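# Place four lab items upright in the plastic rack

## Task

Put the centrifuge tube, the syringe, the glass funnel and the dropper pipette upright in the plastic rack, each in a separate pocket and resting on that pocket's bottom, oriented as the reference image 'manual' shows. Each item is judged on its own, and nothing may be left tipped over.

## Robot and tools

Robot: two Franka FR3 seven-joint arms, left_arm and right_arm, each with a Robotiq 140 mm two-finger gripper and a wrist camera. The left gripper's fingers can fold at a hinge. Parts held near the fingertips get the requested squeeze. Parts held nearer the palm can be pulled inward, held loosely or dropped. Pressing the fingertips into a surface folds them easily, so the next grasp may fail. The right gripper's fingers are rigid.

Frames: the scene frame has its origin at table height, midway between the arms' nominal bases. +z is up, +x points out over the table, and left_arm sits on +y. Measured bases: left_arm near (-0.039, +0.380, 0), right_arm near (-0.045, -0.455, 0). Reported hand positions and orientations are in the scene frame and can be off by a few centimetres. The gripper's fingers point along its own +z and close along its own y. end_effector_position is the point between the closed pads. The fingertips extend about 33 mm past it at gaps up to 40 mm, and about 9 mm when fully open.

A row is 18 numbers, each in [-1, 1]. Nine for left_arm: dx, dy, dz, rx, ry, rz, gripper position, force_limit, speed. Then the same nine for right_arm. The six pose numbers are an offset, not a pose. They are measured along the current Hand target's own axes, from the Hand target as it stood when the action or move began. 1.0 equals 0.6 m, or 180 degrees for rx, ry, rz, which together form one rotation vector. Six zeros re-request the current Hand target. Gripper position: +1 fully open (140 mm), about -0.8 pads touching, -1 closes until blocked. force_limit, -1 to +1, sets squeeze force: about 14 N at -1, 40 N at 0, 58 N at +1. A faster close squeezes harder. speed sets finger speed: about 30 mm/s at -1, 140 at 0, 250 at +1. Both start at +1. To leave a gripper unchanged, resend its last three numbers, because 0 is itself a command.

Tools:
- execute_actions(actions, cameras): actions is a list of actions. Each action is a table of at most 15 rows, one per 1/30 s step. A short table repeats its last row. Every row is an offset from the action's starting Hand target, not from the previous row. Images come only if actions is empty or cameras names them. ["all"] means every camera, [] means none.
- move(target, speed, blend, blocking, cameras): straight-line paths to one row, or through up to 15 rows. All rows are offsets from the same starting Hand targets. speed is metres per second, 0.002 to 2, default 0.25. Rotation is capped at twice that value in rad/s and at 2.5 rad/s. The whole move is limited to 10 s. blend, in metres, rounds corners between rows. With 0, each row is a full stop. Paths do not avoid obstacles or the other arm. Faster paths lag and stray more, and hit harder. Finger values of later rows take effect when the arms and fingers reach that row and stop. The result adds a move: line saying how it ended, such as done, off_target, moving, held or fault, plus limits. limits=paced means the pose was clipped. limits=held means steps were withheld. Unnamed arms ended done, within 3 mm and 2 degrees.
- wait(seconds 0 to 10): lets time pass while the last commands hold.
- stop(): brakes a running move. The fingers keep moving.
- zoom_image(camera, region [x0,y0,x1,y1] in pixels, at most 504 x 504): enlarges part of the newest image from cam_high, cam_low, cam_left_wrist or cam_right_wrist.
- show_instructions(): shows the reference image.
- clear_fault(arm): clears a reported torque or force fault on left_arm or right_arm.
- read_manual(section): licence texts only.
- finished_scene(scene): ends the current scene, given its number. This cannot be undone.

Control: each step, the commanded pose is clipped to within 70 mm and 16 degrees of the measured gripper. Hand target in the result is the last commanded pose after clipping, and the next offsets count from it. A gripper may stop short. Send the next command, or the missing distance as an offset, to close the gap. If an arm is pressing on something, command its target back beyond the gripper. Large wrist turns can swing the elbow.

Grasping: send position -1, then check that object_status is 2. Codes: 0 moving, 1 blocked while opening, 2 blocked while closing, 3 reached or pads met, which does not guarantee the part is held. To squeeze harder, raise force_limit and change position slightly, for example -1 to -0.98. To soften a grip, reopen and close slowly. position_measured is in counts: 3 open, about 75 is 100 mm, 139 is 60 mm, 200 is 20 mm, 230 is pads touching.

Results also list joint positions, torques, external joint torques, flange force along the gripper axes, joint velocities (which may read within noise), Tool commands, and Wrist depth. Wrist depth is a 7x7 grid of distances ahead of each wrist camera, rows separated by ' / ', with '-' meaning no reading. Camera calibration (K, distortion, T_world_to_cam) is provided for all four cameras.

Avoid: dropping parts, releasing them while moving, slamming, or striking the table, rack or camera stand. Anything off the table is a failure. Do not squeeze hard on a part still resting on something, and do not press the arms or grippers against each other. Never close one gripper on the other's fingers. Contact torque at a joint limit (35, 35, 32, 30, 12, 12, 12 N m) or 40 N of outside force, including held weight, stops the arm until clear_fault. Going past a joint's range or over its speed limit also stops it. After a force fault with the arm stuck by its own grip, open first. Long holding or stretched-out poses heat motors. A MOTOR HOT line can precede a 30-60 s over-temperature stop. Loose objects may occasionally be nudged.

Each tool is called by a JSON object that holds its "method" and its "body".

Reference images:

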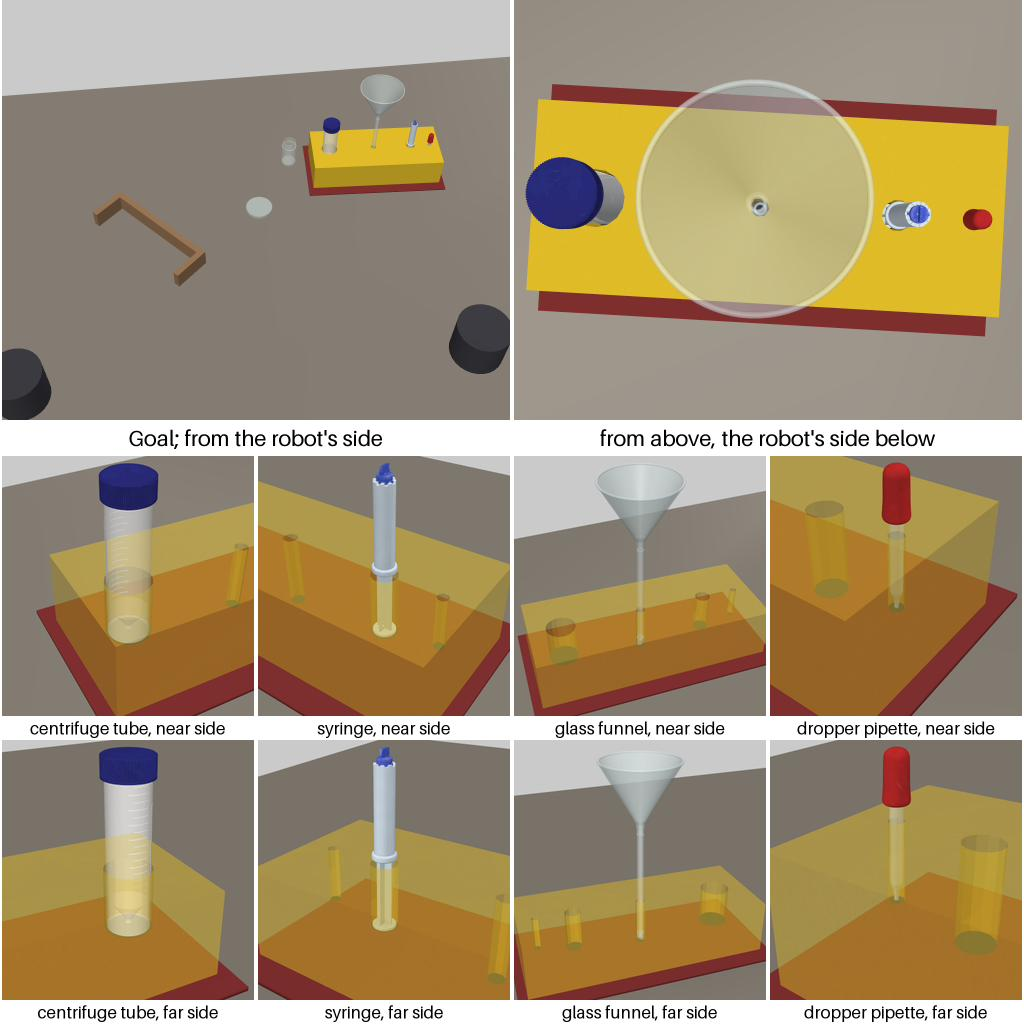

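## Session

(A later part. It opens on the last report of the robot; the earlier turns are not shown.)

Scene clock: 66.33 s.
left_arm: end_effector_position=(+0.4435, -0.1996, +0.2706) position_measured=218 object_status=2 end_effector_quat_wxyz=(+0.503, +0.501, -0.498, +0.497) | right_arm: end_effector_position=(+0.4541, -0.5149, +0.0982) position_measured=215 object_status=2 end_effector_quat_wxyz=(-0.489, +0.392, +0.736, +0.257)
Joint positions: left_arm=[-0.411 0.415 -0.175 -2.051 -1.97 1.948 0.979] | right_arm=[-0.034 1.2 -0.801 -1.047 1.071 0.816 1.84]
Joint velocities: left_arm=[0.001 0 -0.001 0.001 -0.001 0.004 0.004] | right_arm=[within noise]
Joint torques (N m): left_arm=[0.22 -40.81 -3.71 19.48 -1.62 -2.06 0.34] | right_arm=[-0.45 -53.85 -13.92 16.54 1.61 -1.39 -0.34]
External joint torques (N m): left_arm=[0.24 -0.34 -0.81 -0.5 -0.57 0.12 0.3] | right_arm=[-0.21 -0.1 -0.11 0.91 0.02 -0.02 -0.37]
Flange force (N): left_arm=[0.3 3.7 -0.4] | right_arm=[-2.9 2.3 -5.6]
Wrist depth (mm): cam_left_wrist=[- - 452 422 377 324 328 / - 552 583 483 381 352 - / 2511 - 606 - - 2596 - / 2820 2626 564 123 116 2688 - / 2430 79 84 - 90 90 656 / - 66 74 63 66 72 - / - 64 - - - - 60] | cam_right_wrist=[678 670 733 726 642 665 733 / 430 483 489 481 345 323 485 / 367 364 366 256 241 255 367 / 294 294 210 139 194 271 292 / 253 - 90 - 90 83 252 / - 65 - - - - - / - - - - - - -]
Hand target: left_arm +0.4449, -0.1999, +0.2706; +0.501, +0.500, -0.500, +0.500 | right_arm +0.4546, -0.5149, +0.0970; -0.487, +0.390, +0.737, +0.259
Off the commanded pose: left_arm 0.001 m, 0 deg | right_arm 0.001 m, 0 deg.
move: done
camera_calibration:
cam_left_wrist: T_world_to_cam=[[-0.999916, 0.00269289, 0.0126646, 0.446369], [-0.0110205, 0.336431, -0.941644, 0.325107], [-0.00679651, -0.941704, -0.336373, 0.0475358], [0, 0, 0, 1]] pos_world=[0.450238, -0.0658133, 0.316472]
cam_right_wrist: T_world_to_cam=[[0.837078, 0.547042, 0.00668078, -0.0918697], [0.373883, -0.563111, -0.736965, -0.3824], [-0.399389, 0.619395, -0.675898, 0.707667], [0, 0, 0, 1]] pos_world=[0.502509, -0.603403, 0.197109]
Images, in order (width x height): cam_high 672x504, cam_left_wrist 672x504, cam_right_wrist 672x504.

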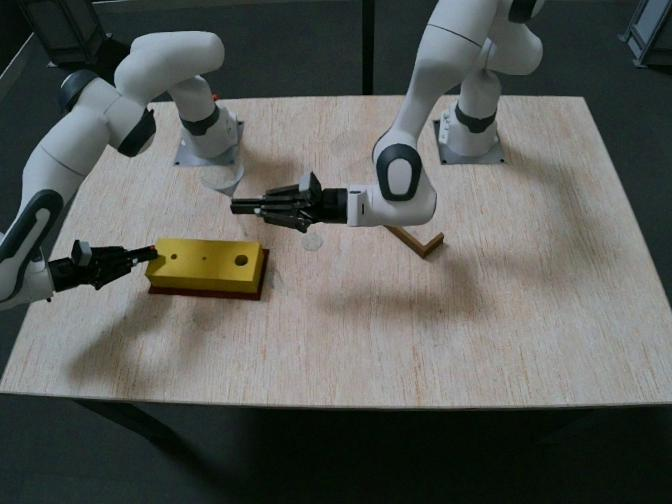

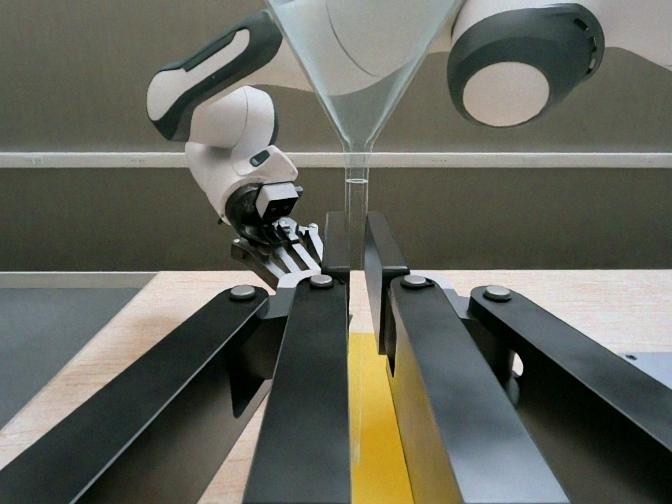

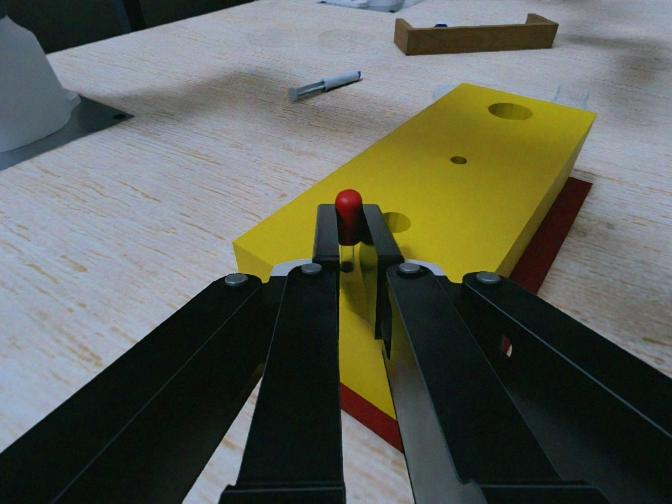

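{"method": "move", "body": {"target": [0, 0, 0, 0, 0, 0, -1, -0.01, -1, -0.0092, 0, 0.0039, 0, 0, 0, -1, -0.5, -1], "speed": 0.02, "cameras": ["cam_low", "cam_right_wrist", "cam_left_wrist"]}}

{"method": "zoom_image", "body": {"camera": "cam_right_wrist", "region": [270, 180, 430, 340]}}

{"method": "zoom_image", "body": {"camera": "cam_left_wrist", "region": [310, 320, 430, 504]}}

{"method": "zoom_image", "body": {"camera": "cam_low", "region": [90, 180, 210, 300]}}

Scene clock: 67.60 s.
left_arm: end_effector_position=(+0.4437, -0.1996, +0.2704) position_measured=218 object_status=2 end_effector_quat_wxyz=(+0.503, +0.500, -0.499, +0.498) | right_arm: end_effector_position=(+0.4539, -0.5151, +0.0923) position_measured=215 object_status=2 end_effector_quat_wxyz=(-0.489, +0.393, +0.736, +0.256)
Joint positions: left_arm=[-0.411 0.415 -0.175 -2.051 -1.97 1.948 0.981] | right_arm=[-0.037 1.209 -0.797 -1.043 1.071 0.823 1.838]
Joint velocities: left_arm=[within noise] | right_arm=[-0.002 0.001 0.003 0.001 0 0.003 -0.002]
Joint torques (N m): left_arm=[0.4 -40.82 -3.77 19.5 -1.61 -2.09 0.44] | right_arm=[-0.58 -53.89 -13.05 16.54 1.61 -1.44 -0.32]
External joint torques (N m): left_arm=[0.44 -0.42 -0.86 -0.47 -0.56 0.09 0.41] | right_arm=[-0.7 0.01 0.58 0.8 0 -0.05 -0.35]
Flange force (N): left_arm=[0.3 3.9 -0.8] | right_arm=[-4.5 3.6 -7.7]
Wrist depth (mm): cam_left_wrist=[- - 444 422 380 326 332 / - 568 574 448 382 349 - / - 2786 611 2596 2720 2929 2567 / - - 567 151 114 2567 - / 2355 79 84 - 90 90 656 / - 66 74 63 66 72 - / - 64 - - - - 60] | cam_right_wrist=[579 644 707 711 638 636 689 / 430 470 471 472 310 307 471 / 357 354 356 232 232 249 356 / 284 285 201 139 186 263 284 / 238 - 90 - 90 83 245 / - 65 - - - - - / - - - - - - -]
Hand target: left_arm +0.4449, -0.1999, +0.2706; +0.501, +0.500, -0.500, +0.500 | right_arm +0.4546, -0.5149, +0.0910; -0.487, +0.390, +0.737, +0.259
Off the commanded pose: left_arm 0.001 m, 0 deg | right_arm 0.002 m, 1 deg.
move: done
camera_calibration:
cam_left_wrist: T_world_to_cam=[[-0.999938, 0.00223479, 0.0109209, 0.446914], [-0.00952972, 0.336889, -0.941496, 0.324321], [-0.00578319, -0.941542, -0.336847, 0.0472077], [0, 0, 0, 1]] pos_world=[0.45025, -0.065811, 0.316368]
cam_right_wrist: T_world_to_cam=[[0.836926, 0.547288, 0.00549147, -0.0912374], [0.373291, -0.563451, -0.737005, -0.386665], [-0.40026, 0.618869, -0.675864, 0.703817], [0, 0, 0, 1]] pos_world=[0.502408, -0.603504, 0.191211]
Images, in order (width x height): cam_low 672x504, cam_left_wrist 672x504, cam_right_wrist 672x504.

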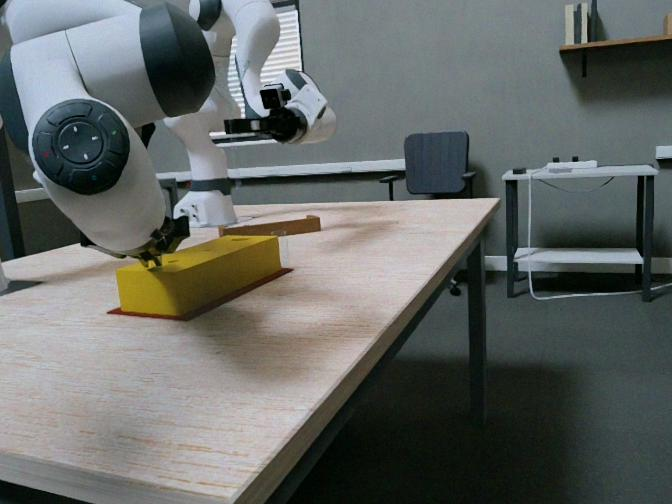

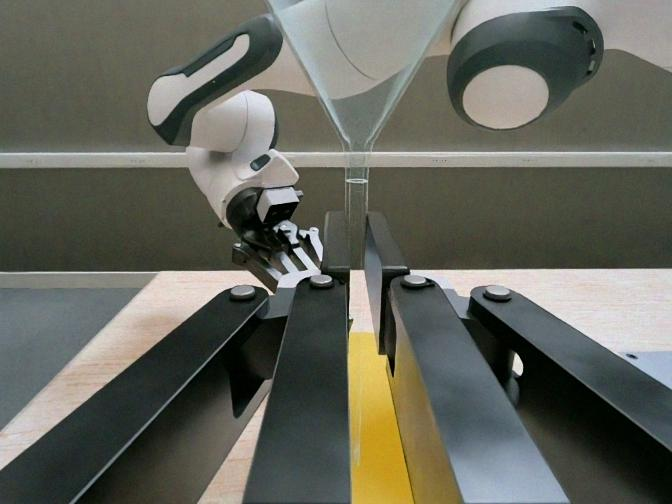

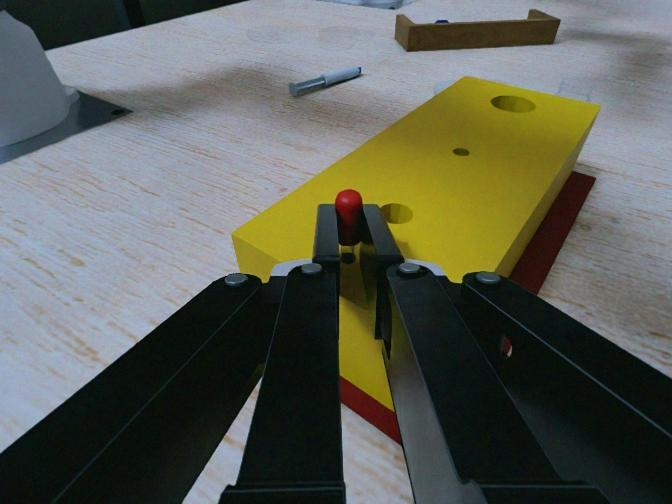

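Scaled by 3.150 from the camera's 672x504 image, which has a finer 960x720 frame.

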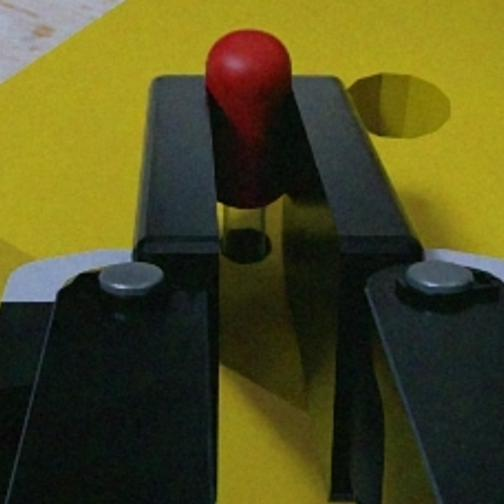

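Scaled by 2.739 from the camera's 672x504 image, which has a finer 960x720 frame.

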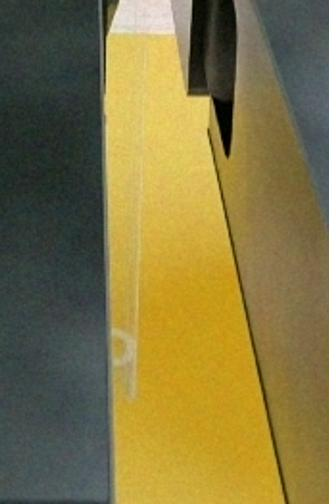

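Scaled by 4.200 from the camera's 672x504 image, which has a finer 960x720 frame.

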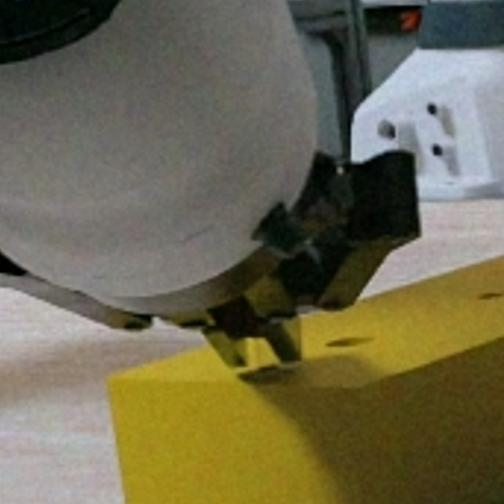

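{"method": "move", "body": {"target": [[0, 0, 0, 0, 0, 0, -1, -0.01, -1, 0, 0, 0, 0, 0, 0, -0.5, -0.5, -1], [-0.051, -0.0043, 0.2385, 0, 0, 0, -1, -0.01, -1, 0, 0, -0.1667, 0, 0, 0, -0.5, -0.5, -1]], "speed": 0.12, "cameras": ["all"]}}

{"method": "zoom_image", "body": {"camera": "cam_right_wrist", "region": [270, 100, 470, 300]}}

{"method": "zoom_image", "body": {"camera": "cam_left_wrist", "region": [310, 320, 430, 504]}}

{"method": "zoom_image", "body": {"camera": "cam_low", "region": [100, 120, 280, 300]}}

{"method": "zoom_image", "body": {"camera": "cam_high", "region": [120, 200, 280, 320]}}

Scene clock: 72.27 s.
left_arm: end_effector_position=(+0.4459, -0.3430, +0.2399) position_measured=218 object_status=2 end_effector_quat_wxyz=(+0.500, +0.498, -0.502, +0.500) | right_arm: end_effector_position=(+0.5045, -0.5890, +0.1305) position_measured=192 object_status=3 end_effector_quat_wxyz=(-0.424, +0.426, +0.748, +0.282)
Joint positions: left_arm=[-0.603 0.702 -0.219 -1.661 -2.071 2.153 0.992] | right_arm=[-0.387 1.329 -0.648 -0.503 1.17 0.782 2.112]
Joint velocities: left_arm=[within noise] | right_arm=[0 -0.003 0.001 -0.001 0 0.001 0.006]
Joint torques (N m): left_arm=[0.35 -49.83 -6.25 20.9 -1.26 -2.07 -0.03] | right_arm=[-0.77 -59.41 -5.32 18.82 2.25 -0.53 0.23]
External joint torques (N m): left_arm=[0.55 -0.62 -0.89 -0.61 -0.47 0.12 -0.06] | right_arm=[-0.97 -1.55 -0.38 0.82 -0.3 0.18 0.2]
Flange force (N): left_arm=[1.6 4.3 -3.3] | right_arm=[0.0 0.0 0.0]
Wrist depth (mm): cam_left_wrist=[2176 465 507 383 371 302 280 / 2285 529 528 2355 2405 317 297 / 2405 2331 476 2856 2240 - - / 3218 2856 431 122 115 3410 2457 / 2262 590 84 - 90 90 581 / - 66 74 63 66 72 - / - 64 - - - - 60] | cam_right_wrist=[562 574 603 629 661 684 714 / 430 449 465 468 357 486 522 / 362 365 345 273 310 406 417 / 302 310 315 249 134 335 342 / 269 - - 268 90 83 302 / - 67 - 242 - 74 - / - - - 216 - - -]
Hand target: left_arm +0.4473, -0.3430, +0.2401; +0.501, +0.500, -0.500, +0.500 | right_arm +0.5063, -0.5911, +0.1302; -0.487, +0.390, +0.737, +0.259
Off the commanded pose: left_arm 0.001 m, 0 deg | right_arm 0.003 m, 9 deg.
elbow stopped short (right arm): the move would have taken joint 4 (elbow) straighter than the controller allows.
move: off_target (right_arm)
camera_calibration:
cam_left_wrist: T_world_to_cam=[[-0.999996, 0.00275201, 0.000617864, 0.45242], [0.000344672, 0.336652, -0.941629, 0.339561], [-0.00279938, -0.941625, -0.336652, -0.0995645], [0, 0, 0, 1]] pos_world=[0.452023, -0.209312, 0.285943]
cam_right_wrist: T_world_to_cam=[[0.881961, 0.465375, 0.0746433, -0.173445], [0.392644, -0.637854, -0.662551, -0.48234], [-0.260723, 0.613652, -0.745289, 0.731212], [0, 0, 0, 1]] pos_world=[0.533003, -0.675655, 0.238336]

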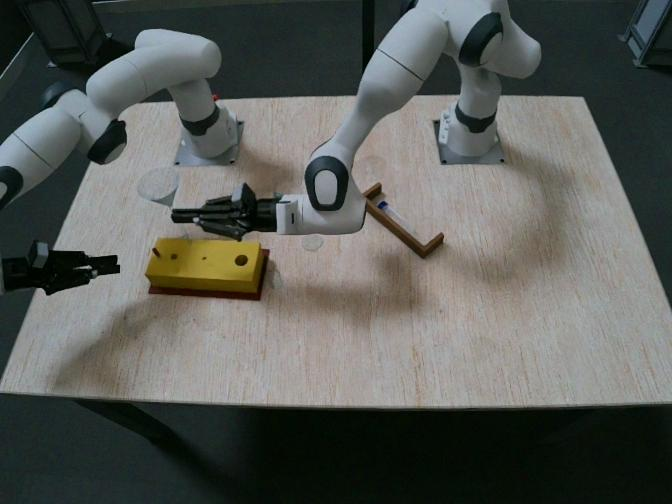

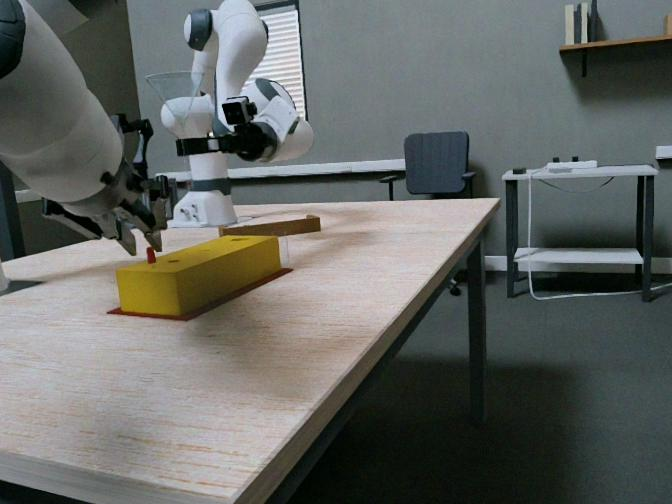

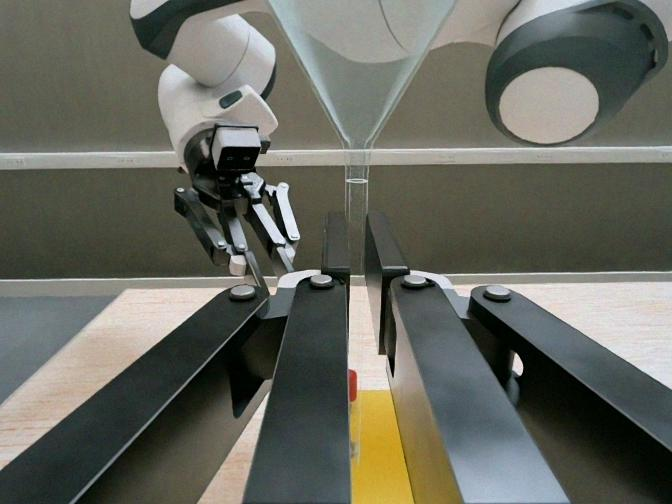

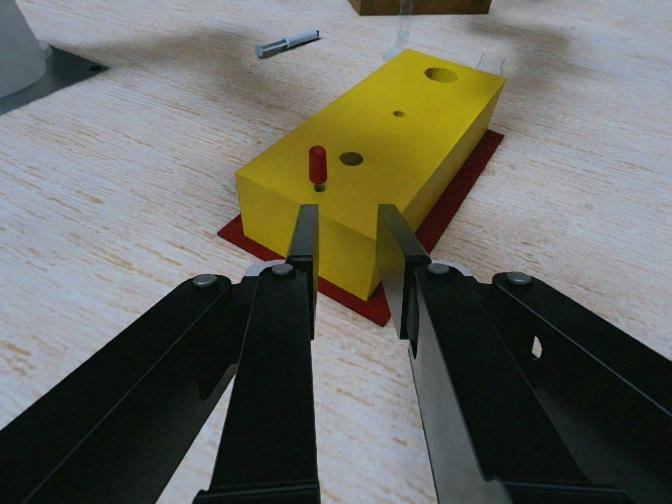

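Scaled by 2.520 from the camera's 672x504 image, which has a finer 960x720 frame.

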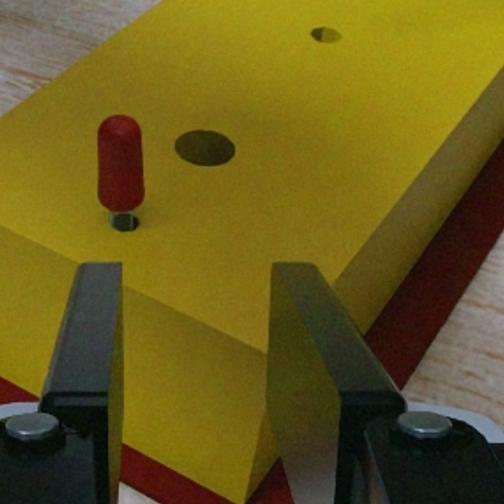

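Scaled by 2.739 from the camera's 672x504 image, which has a finer 960x720 frame.

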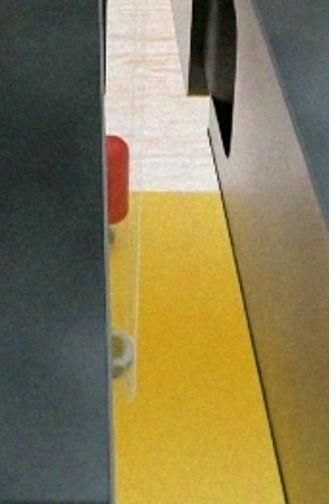

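Scaled by 2.800 from the camera's 672x504 image, which has a finer 960x720 frame.

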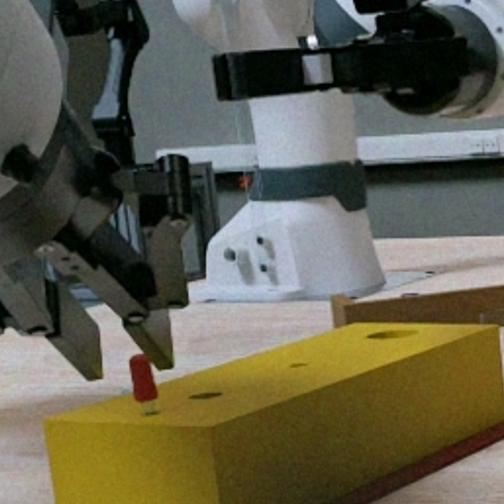

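Scaled by 3.150 from the camera's 672x504 image, which has a finer 960x720 frame.

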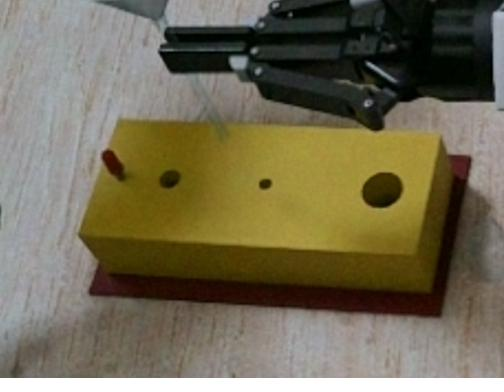

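{"method": "move", "body": {"target": [[-0.05, -0.0117, -0.0267, 0, 0, 0, -1, -0.01, -1, 0.3235, -0.1445, 0.0375, 0.1995, 0, -0.4585, -0.5, -0.5, -1], [-0.05, -0.0117, -0.0267, 0, 0, 0, -1, -0.01, -1, 0.5202, -0.1233, 0.2448, 0.398, 0, -0.916, -0.5, -0.5, -1]], "speed": 0.3, "blend": [0.03, 0], "cameras": ["all"]}}

{"method": "zoom_image", "body": {"camera": "cam_left_wrist", "region": [310, 320, 430, 504]}}

{"method": "zoom_image", "body": {"camera": "cam_low", "region": [140, 120, 300, 280]}}

{"method": "zoom_image", "body": {"camera": "cam_high", "region": [140, 200, 260, 300]}}

Scene clock: 80.27 s.
left_arm: end_effector_position=(+0.4538, -0.3281, +0.2095) position_measured=218 object_status=2 end_effector_quat_wxyz=(+0.501, +0.503, -0.498, +0.498) | right_arm: end_effector_position=(+0.2995, -0.4193, +0.3603) position_measured=192 object_status=3 end_effector_quat_wxyz=(-0.081, +0.867, -0.466, -0.155)
Joint positions: left_arm=[-0.581 0.744 -0.209 -1.668 -2.067 2.116 1.016] | right_arm=[0.362 -0.515 -0.394 -2.186 0.106 1.514 -0.552]
Joint velocities: left_arm=[within noise] | right_arm=[0 -0.001 -0.001 -0.001 -0.002 0 -0.007]
Joint torques (N m): left_arm=[0.65 -50.11 -5.95 19.57 -0.47 -2.57 0.41] | right_arm=[0.3 -13.53 3.97 23.92 1.26 2.11 -0.34]
External joint torques (N m): left_arm=[0.97 -0.69 -0.36 -1.2 0.34 -0.33 0.38] | right_arm=[0.45 -0.89 -0.88 -0.05 -0.27 0.11 -0.33]
Flange force (N): left_arm=[1.7 5.5 -7.0] | right_arm=[0.6 2.5 0.7]
Wrist depth (mm): cam_left_wrist=[2155 - 2040 - - - - / - - - - - - 2483 / - 2308 2355 2355 2355 2240 2753 / - 666 - 123 136 732 676 / 2197 557 84 - 90 90 528 / - 66 74 63 66 72 - / - 64 - - - - 60] | cam_right_wrist=[224 352 408 420 423 425 426 / 253 401 464 470 473 477 466 / 277 528 529 536 542 477 397 / 321 609 580 579 134 622 362 / 370 - - 730 90 84 2047 / - 67 - 915 - 74 - / - - - - - - -]
Hand target: left_arm +0.4543, -0.3271, +0.2101; +0.501, +0.500, -0.500, +0.500 | right_arm +0.3000, -0.4200, +0.3597; -0.081, +0.870, -0.462, -0.153
Off the commanded pose: left_arm 0.001 m, 0 deg | right_arm 0.001 m, 1 deg.
elbow stopped short (right arm): the move would have taken joint 4 (elbow) straighter than the controller allows.
move: done; limits=paced
camera_calibration:
cam_left_wrist: T_world_to_cam=[[-0.999928, -0.00242654, 0.0117374, 0.456233], [-0.011864, 0.339531, -0.94052, 0.312206], [-0.00170301, -0.940592, -0.339535, -0.095159], [0, 0, 0, 1]] pos_world=[0.459742, -0.194402, 0.255971]
cam_right_wrist: T_world_to_cam=[[-0.827177, -0.561563, 0.0206279, 0.0120905], [-0.42128, 0.643998, 0.638584, 0.171093], [-0.37189, 0.519532, -0.769275, 0.747393], [0, 0, 0, 1]] pos_world=[0.360026, -0.491688, 0.465444]

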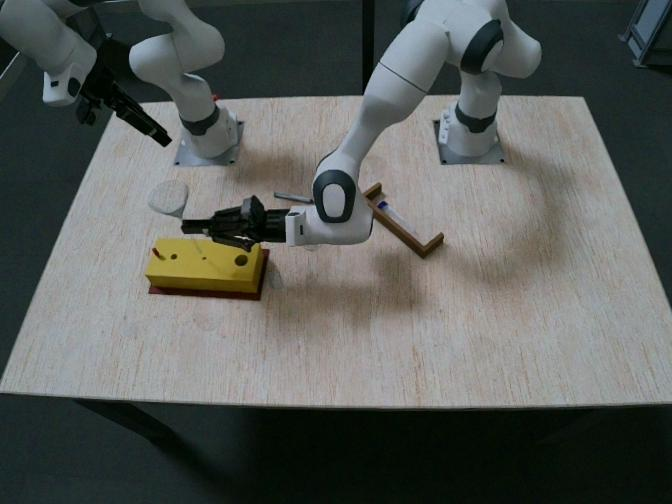

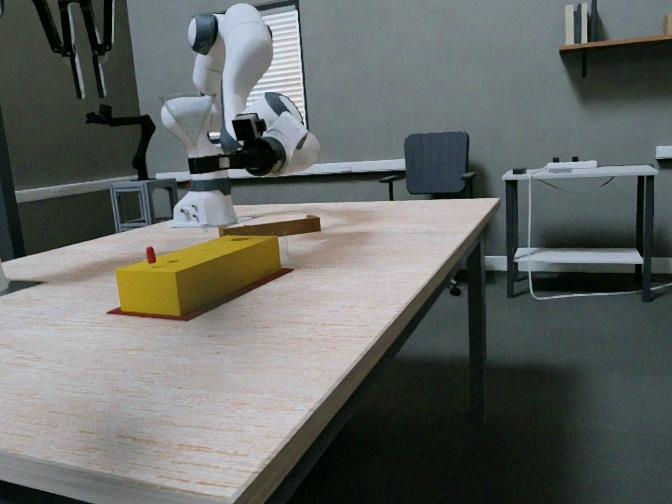

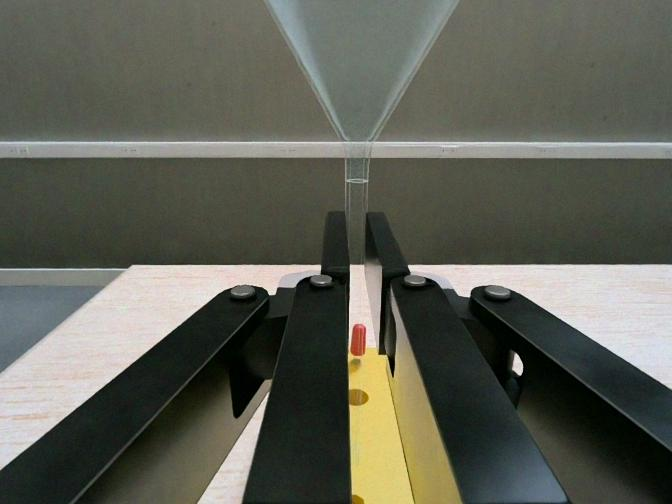

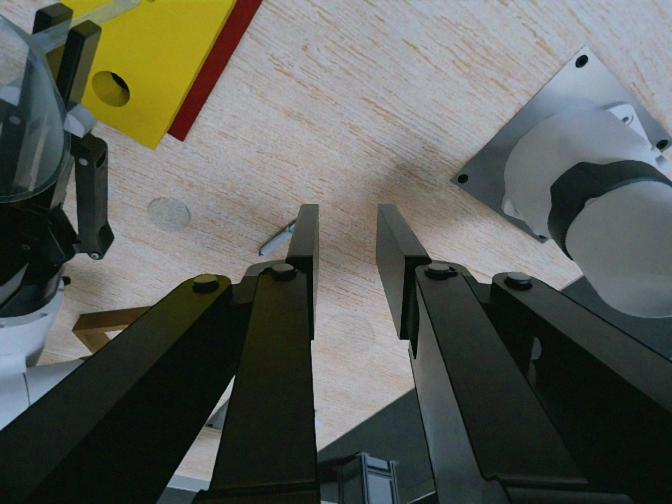

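Scaled by 2.739 from the camera's 672x504 image, which has a finer 960x720 frame.

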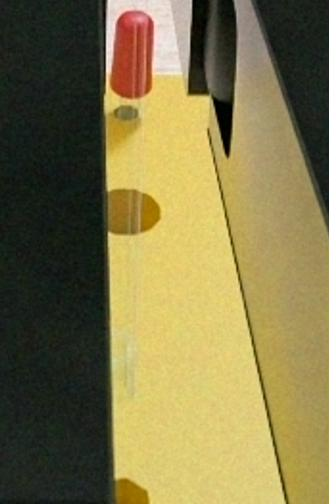

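Scaled by 3.150 from the camera's 672x504 image, which has a finer 960x720 frame.

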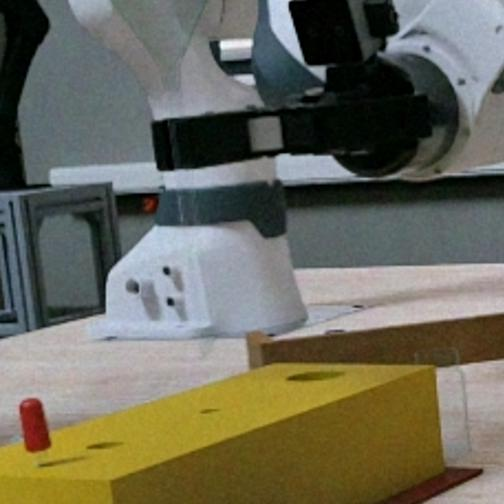

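Scaled by 4.200 from the camera's 672x504 image, which has a finer 960x720 frame.

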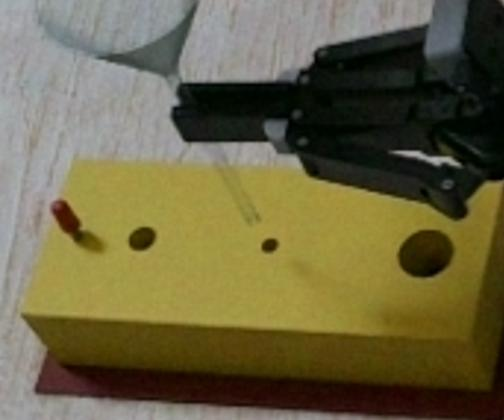

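{"method": "zoom_image", "body": {"camera": "cam_low", "region": [170, 140, 250, 260]}}

{"method": "zoom_image", "body": {"camera": "cam_high", "region": [165, 210, 245, 270]}}

{"method": "zoom_image", "body": {"camera": "cam_left_wrist", "region": [320, 150, 400, 290]}}

Scaled by 4.200 from the camera's 672x504 image, which has a finer 960x720 frame.

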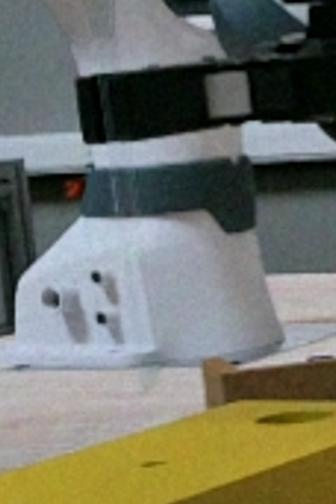

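Scaled by 6.300 from the camera's 672x504 image, which has a finer 960x720 frame.

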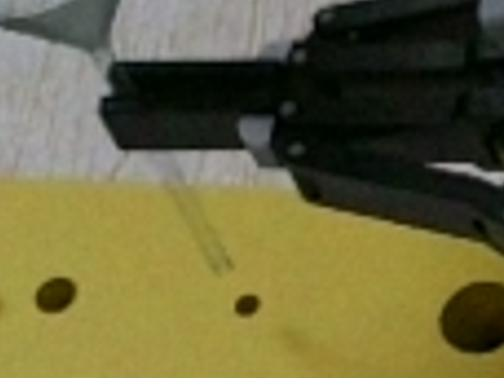

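Scaled by 3.600 from the camera's 672x504 image, which has a finer 960x720 frame.

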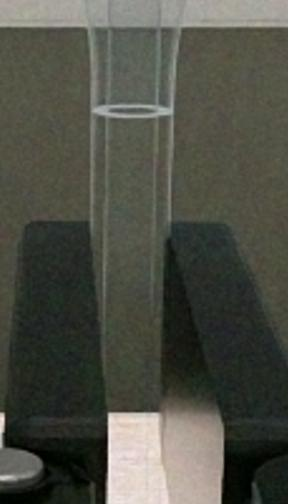

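{"method": "move", "body": {"target": [-0.03, 0, 0, 0, 0, 0, -1, -0.01, -1, 0, 0, 0, 0, 0, 0, -0.5, -0.5, -1], "speed": 0.06, "cameras": ["cam_high", "cam_low", "cam_left_wrist"]}}

{"method": "zoom_image", "body": {"camera": "cam_left_wrist", "region": [310, 320, 430, 504]}}

{"method": "zoom_image", "body": {"camera": "cam_low", "region": [170, 180, 250, 260]}}

{"method": "zoom_image", "body": {"camera": "cam_high", "region": [175, 220, 235, 280]}}

Scene clock: 83.70 s.
left_arm: end_effector_position=(+0.4527, -0.3275, +0.1895) position_measured=218 object_status=2 end_effector_quat_wxyz=(+0.501, +0.503, -0.499, +0.496) | right_arm: end_effector_position=(+0.2995, -0.4193, +0.3603) position_measured=192 object_status=3 end_effector_quat_wxyz=(-0.081, +0.868, -0.465, -0.155)
Joint positions: left_arm=[-0.581 0.781 -0.207 -1.656 -2.067 2.105 1.036] | right_arm=[0.362 -0.515 -0.394 -2.186 0.106 1.514 -0.554]
Joint velocities: left_arm=[0 0.001 0 -0.001 0 -0.001 0.006] | right_arm=[within noise]
Joint torques (N m): left_arm=[0.8 -50.78 -6.55 19.88 -1.05 -2.57 0.57] | right_arm=[-0.07 -13.49 4.14 23.96 1.32 2.12 -0.37]
External joint torques (N m): left_arm=[0.87 -1.24 -1.02 -0.4 -0.24 -0.35 0.54] | right_arm=[0.03 -0.95 -0.76 0.09 -0.21 0.13 -0.36]
Flange force (N): left_arm=[2.1 5.6 -5.1] | right_arm=[0.5 2.6 0.5]
Wrist depth (mm): cam_left_wrist=[- 2197 - - - - - / 2483 1987 - - - 2331 - / 2308 2430 - - 2135 2405 2405 / 2720 664 678 122 647 617 642 / 512 517 84 - 90 90 484 / - 66 74 63 66 72 - / - 64 - - - - 60] | cam_right_wrist=[246 - 412 423 420 429 427 / 268 396 467 468 480 474 469 / 299 514 532 536 538 494 409 / 338 609 579 572 134 633 349 / 373 - - 743 90 83 375 / - 67 - 919 - 74 - / - - - - - - -]
Hand target: left_arm +0.4543, -0.3271, +0.1921; +0.501, +0.500, -0.500, +0.500 | right_arm +0.3000, -0.4200, +0.3597; -0.081, +0.870, -0.462, -0.153
Off the commanded pose: left_arm 0.003 m, 1 deg | right_arm 0.001 m, 0 deg.
move: done
camera_calibration:
cam_left_wrist: T_world_to_cam=[[-0.999908, -0.000038363, 0.0135488, 0.455779], [-0.0127401, 0.342986, -0.939254, 0.294302], [-0.00461102, -0.939341, -0.342955, -0.0990555], [0, 0, 0, 1]] pos_world=[0.45903, -0.193971, 0.236277]
Images, in order (width x height): cam_high 672x504, cam_low 672x504, cam_left_wrist 672x504.

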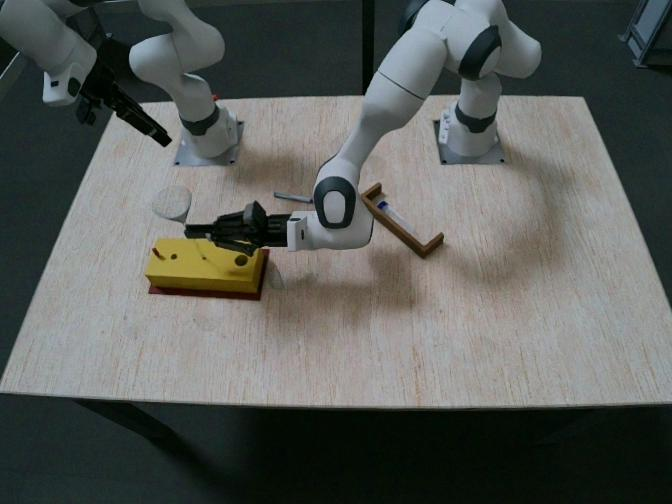

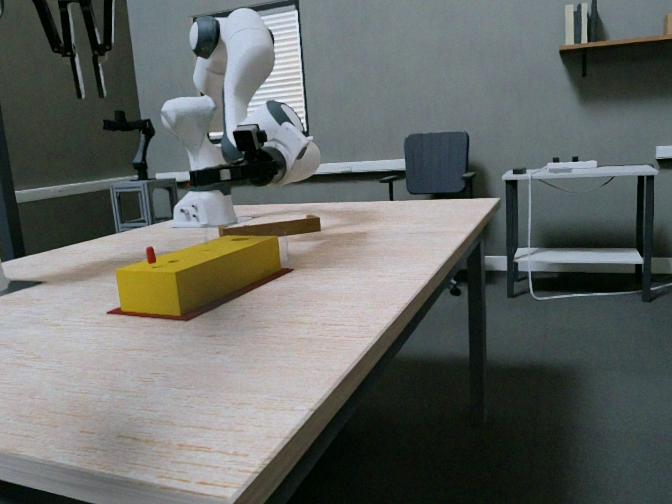

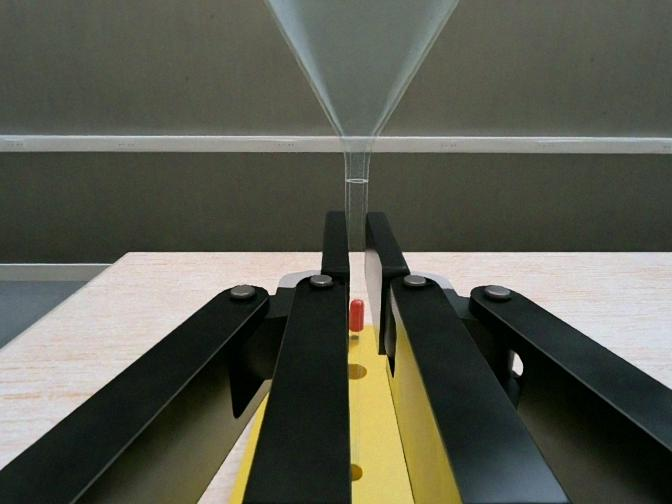

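Scaled by 2.739 from the camera's 672x504 image, which has a finer 960x720 frame.

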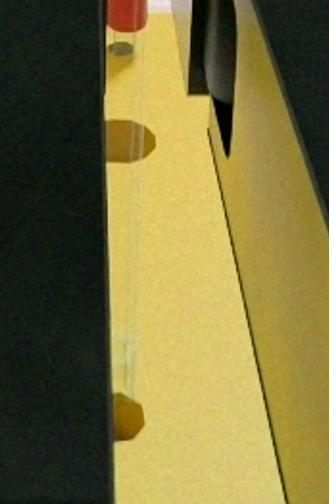

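Scaled by 6.300 from the camera's 672x504 image, which has a finer 960x720 frame.

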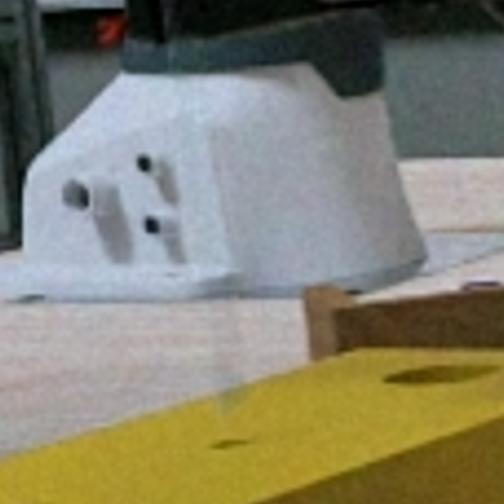

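Scaled by 8.400 from the camera's 672x504 image, which has a finer 960x720 frame.

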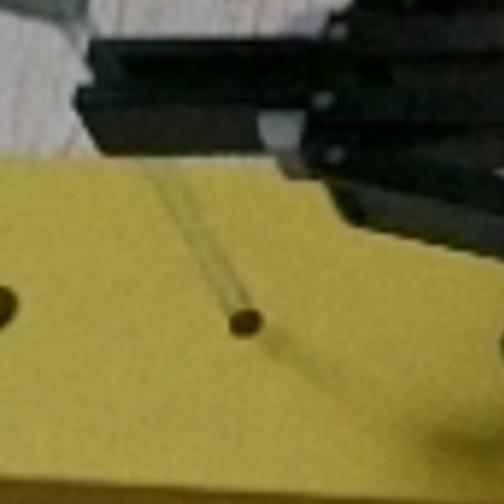

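{"method": "move", "body": {"target": [-0.0217, 0, 0, 0, 0, 0, -1, -0.01, -1, 0, 0, 0, 0, 0, 0, -0.5, -0.5, -1], "speed": 0.03, "cameras": ["cam_high", "cam_low", "cam_left_wrist"]}}

{"method": "zoom_image", "body": {"camera": "cam_left_wrist", "region": [310, 320, 430, 504]}}

{"method": "zoom_image", "body": {"camera": "cam_low", "region": [170, 180, 250, 260]}}

{"method": "zoom_image", "body": {"camera": "cam_high", "region": [175, 220, 235, 280]}}

Scene clock: 85.17 s.
left_arm: end_effector_position=(+0.4521, -0.3277, +0.1766) position_measured=218 object_status=2 end_effector_quat_wxyz=(+0.501, +0.503, -0.500, +0.496) | right_arm: end_effector_position=(+0.2995, -0.4193, +0.3603) position_measured=192 object_status=3 end_effector_quat_wxyz=(-0.081, +0.868, -0.465, -0.155)
Joint positions: left_arm=[-0.581 0.808 -0.207 -1.644 -2.067 2.098 1.051] | right_arm=[0.362 -0.515 -0.394 -2.186 0.106 1.514 -0.554]
Joint velocities: left_arm=[0.001 0.001 0 0 0.001 0 0.006] | right_arm=[within noise]
Joint torques (N m): left_arm=[1.02 -50.92 -6.62 19.64 -1.31 -2.57 0.49] | right_arm=[-0.12 -13.49 4.19 23.91 1.32 2.13 -0.35]
External joint torques (N m): left_arm=[0.93 -0.85 -1.02 -0.56 -0.5 -0.32 0.46] | right_arm=[-0.14 -1.06 -0.87 0.07 -0.22 0.14 -0.34]
Flange force (N): left_arm=[1.7 5.7 -4.8] | right_arm=[0.5 3.1 0.7]
Wrist depth (mm): cam_left_wrist=[- - - - - - - / 2308 2856 2240 2355 - 1953 2308 / 2626 - - 3939 - - 2688 / 2567 624 612 134 614 617 680 / 451 485 84 - 90 90 455 / - 66 74 63 66 72 - / - 64 - - - - 60] | cam_right_wrist=[394 348 416 417 425 428 430 / 281 399 469 469 473 477 468 / 315 513 525 532 537 493 400 / 349 611 583 579 134 615 352 / 385 - - 743 90 84 357 / - 65 - 923 - 74 - / - - - - - - -]
Hand target: left_arm +0.4543, -0.3271, +0.1790; +0.501, +0.500, -0.500, +0.500 | right_arm +0.3000, -0.4200, +0.3597; -0.081, +0.870, -0.462, -0.153
Off the commanded pose: left_arm 0.003 m, 1 deg | right_arm 0.001 m, 0 deg.
move: done
camera_calibration:
cam_left_wrist: T_world_to_cam=[[-0.999913, 0.00139228, 0.0131026, 0.455937], [-0.0118297, 0.343085, -0.93923, 0.281971], [-0.00580298, -0.939303, -0.343039, -0.103153], [0, 0, 0, 1]] pos_world=[0.458634, -0.194266, 0.223476]
Images, in order (width x height): cam_high 672x504, cam_low 672x504, cam_left_wrist 672x504.

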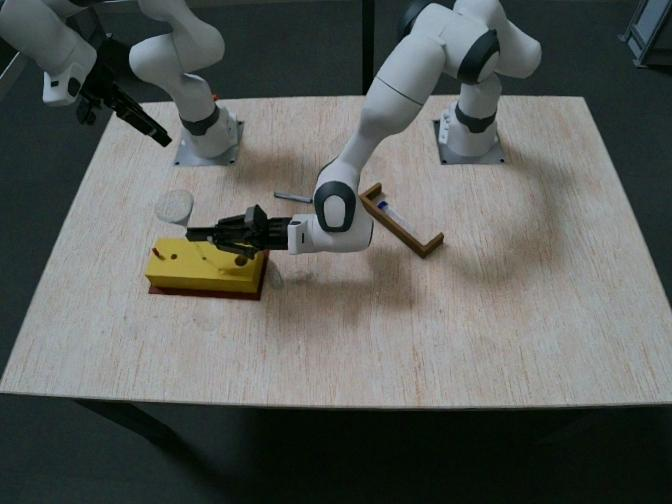

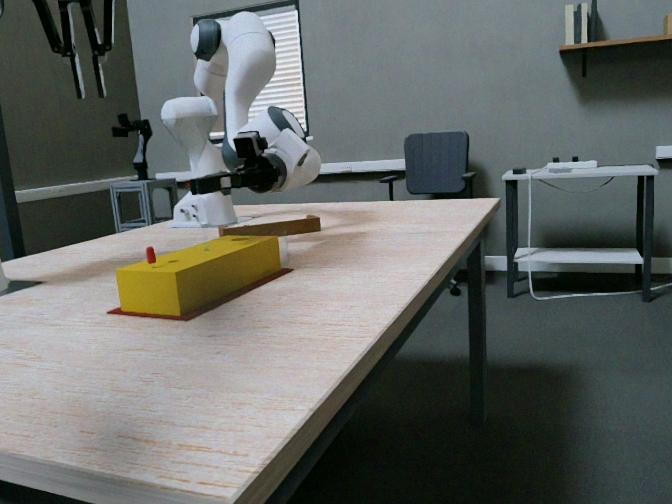

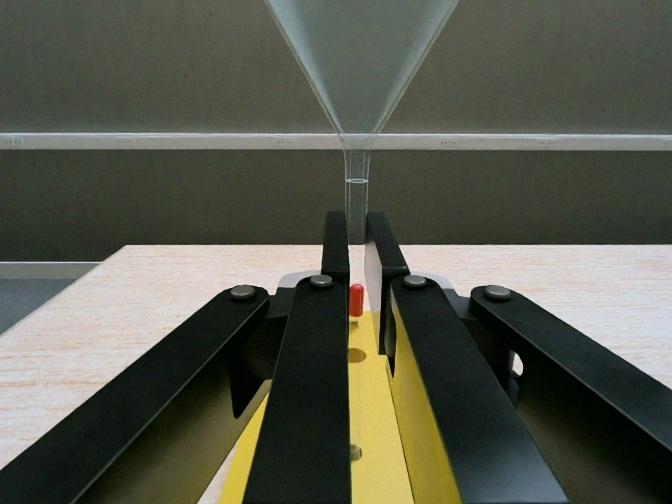

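Scaled by 2.739 from the camera's 672x504 image, which has a finer 960x720 frame.

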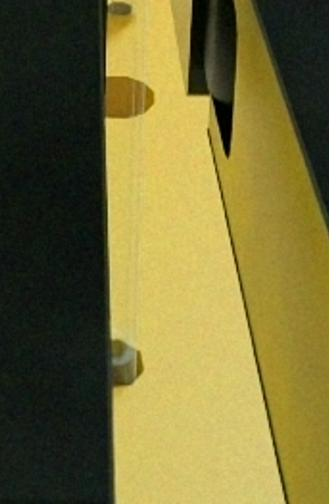

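Scaled by 6.300 from the camera's 672x504 image, which has a finer 960x720 frame.

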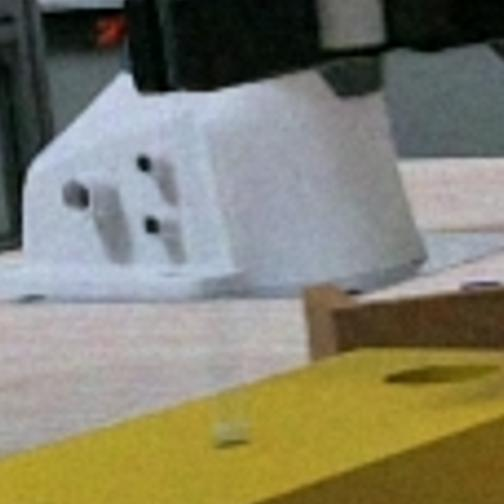

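Scaled by 8.400 from the camera's 672x504 image, which has a finer 960x720 frame.

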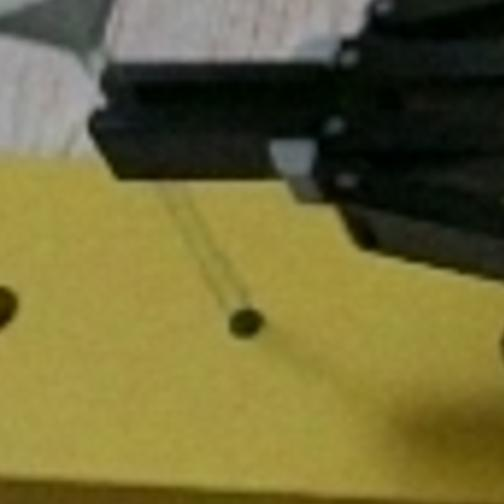

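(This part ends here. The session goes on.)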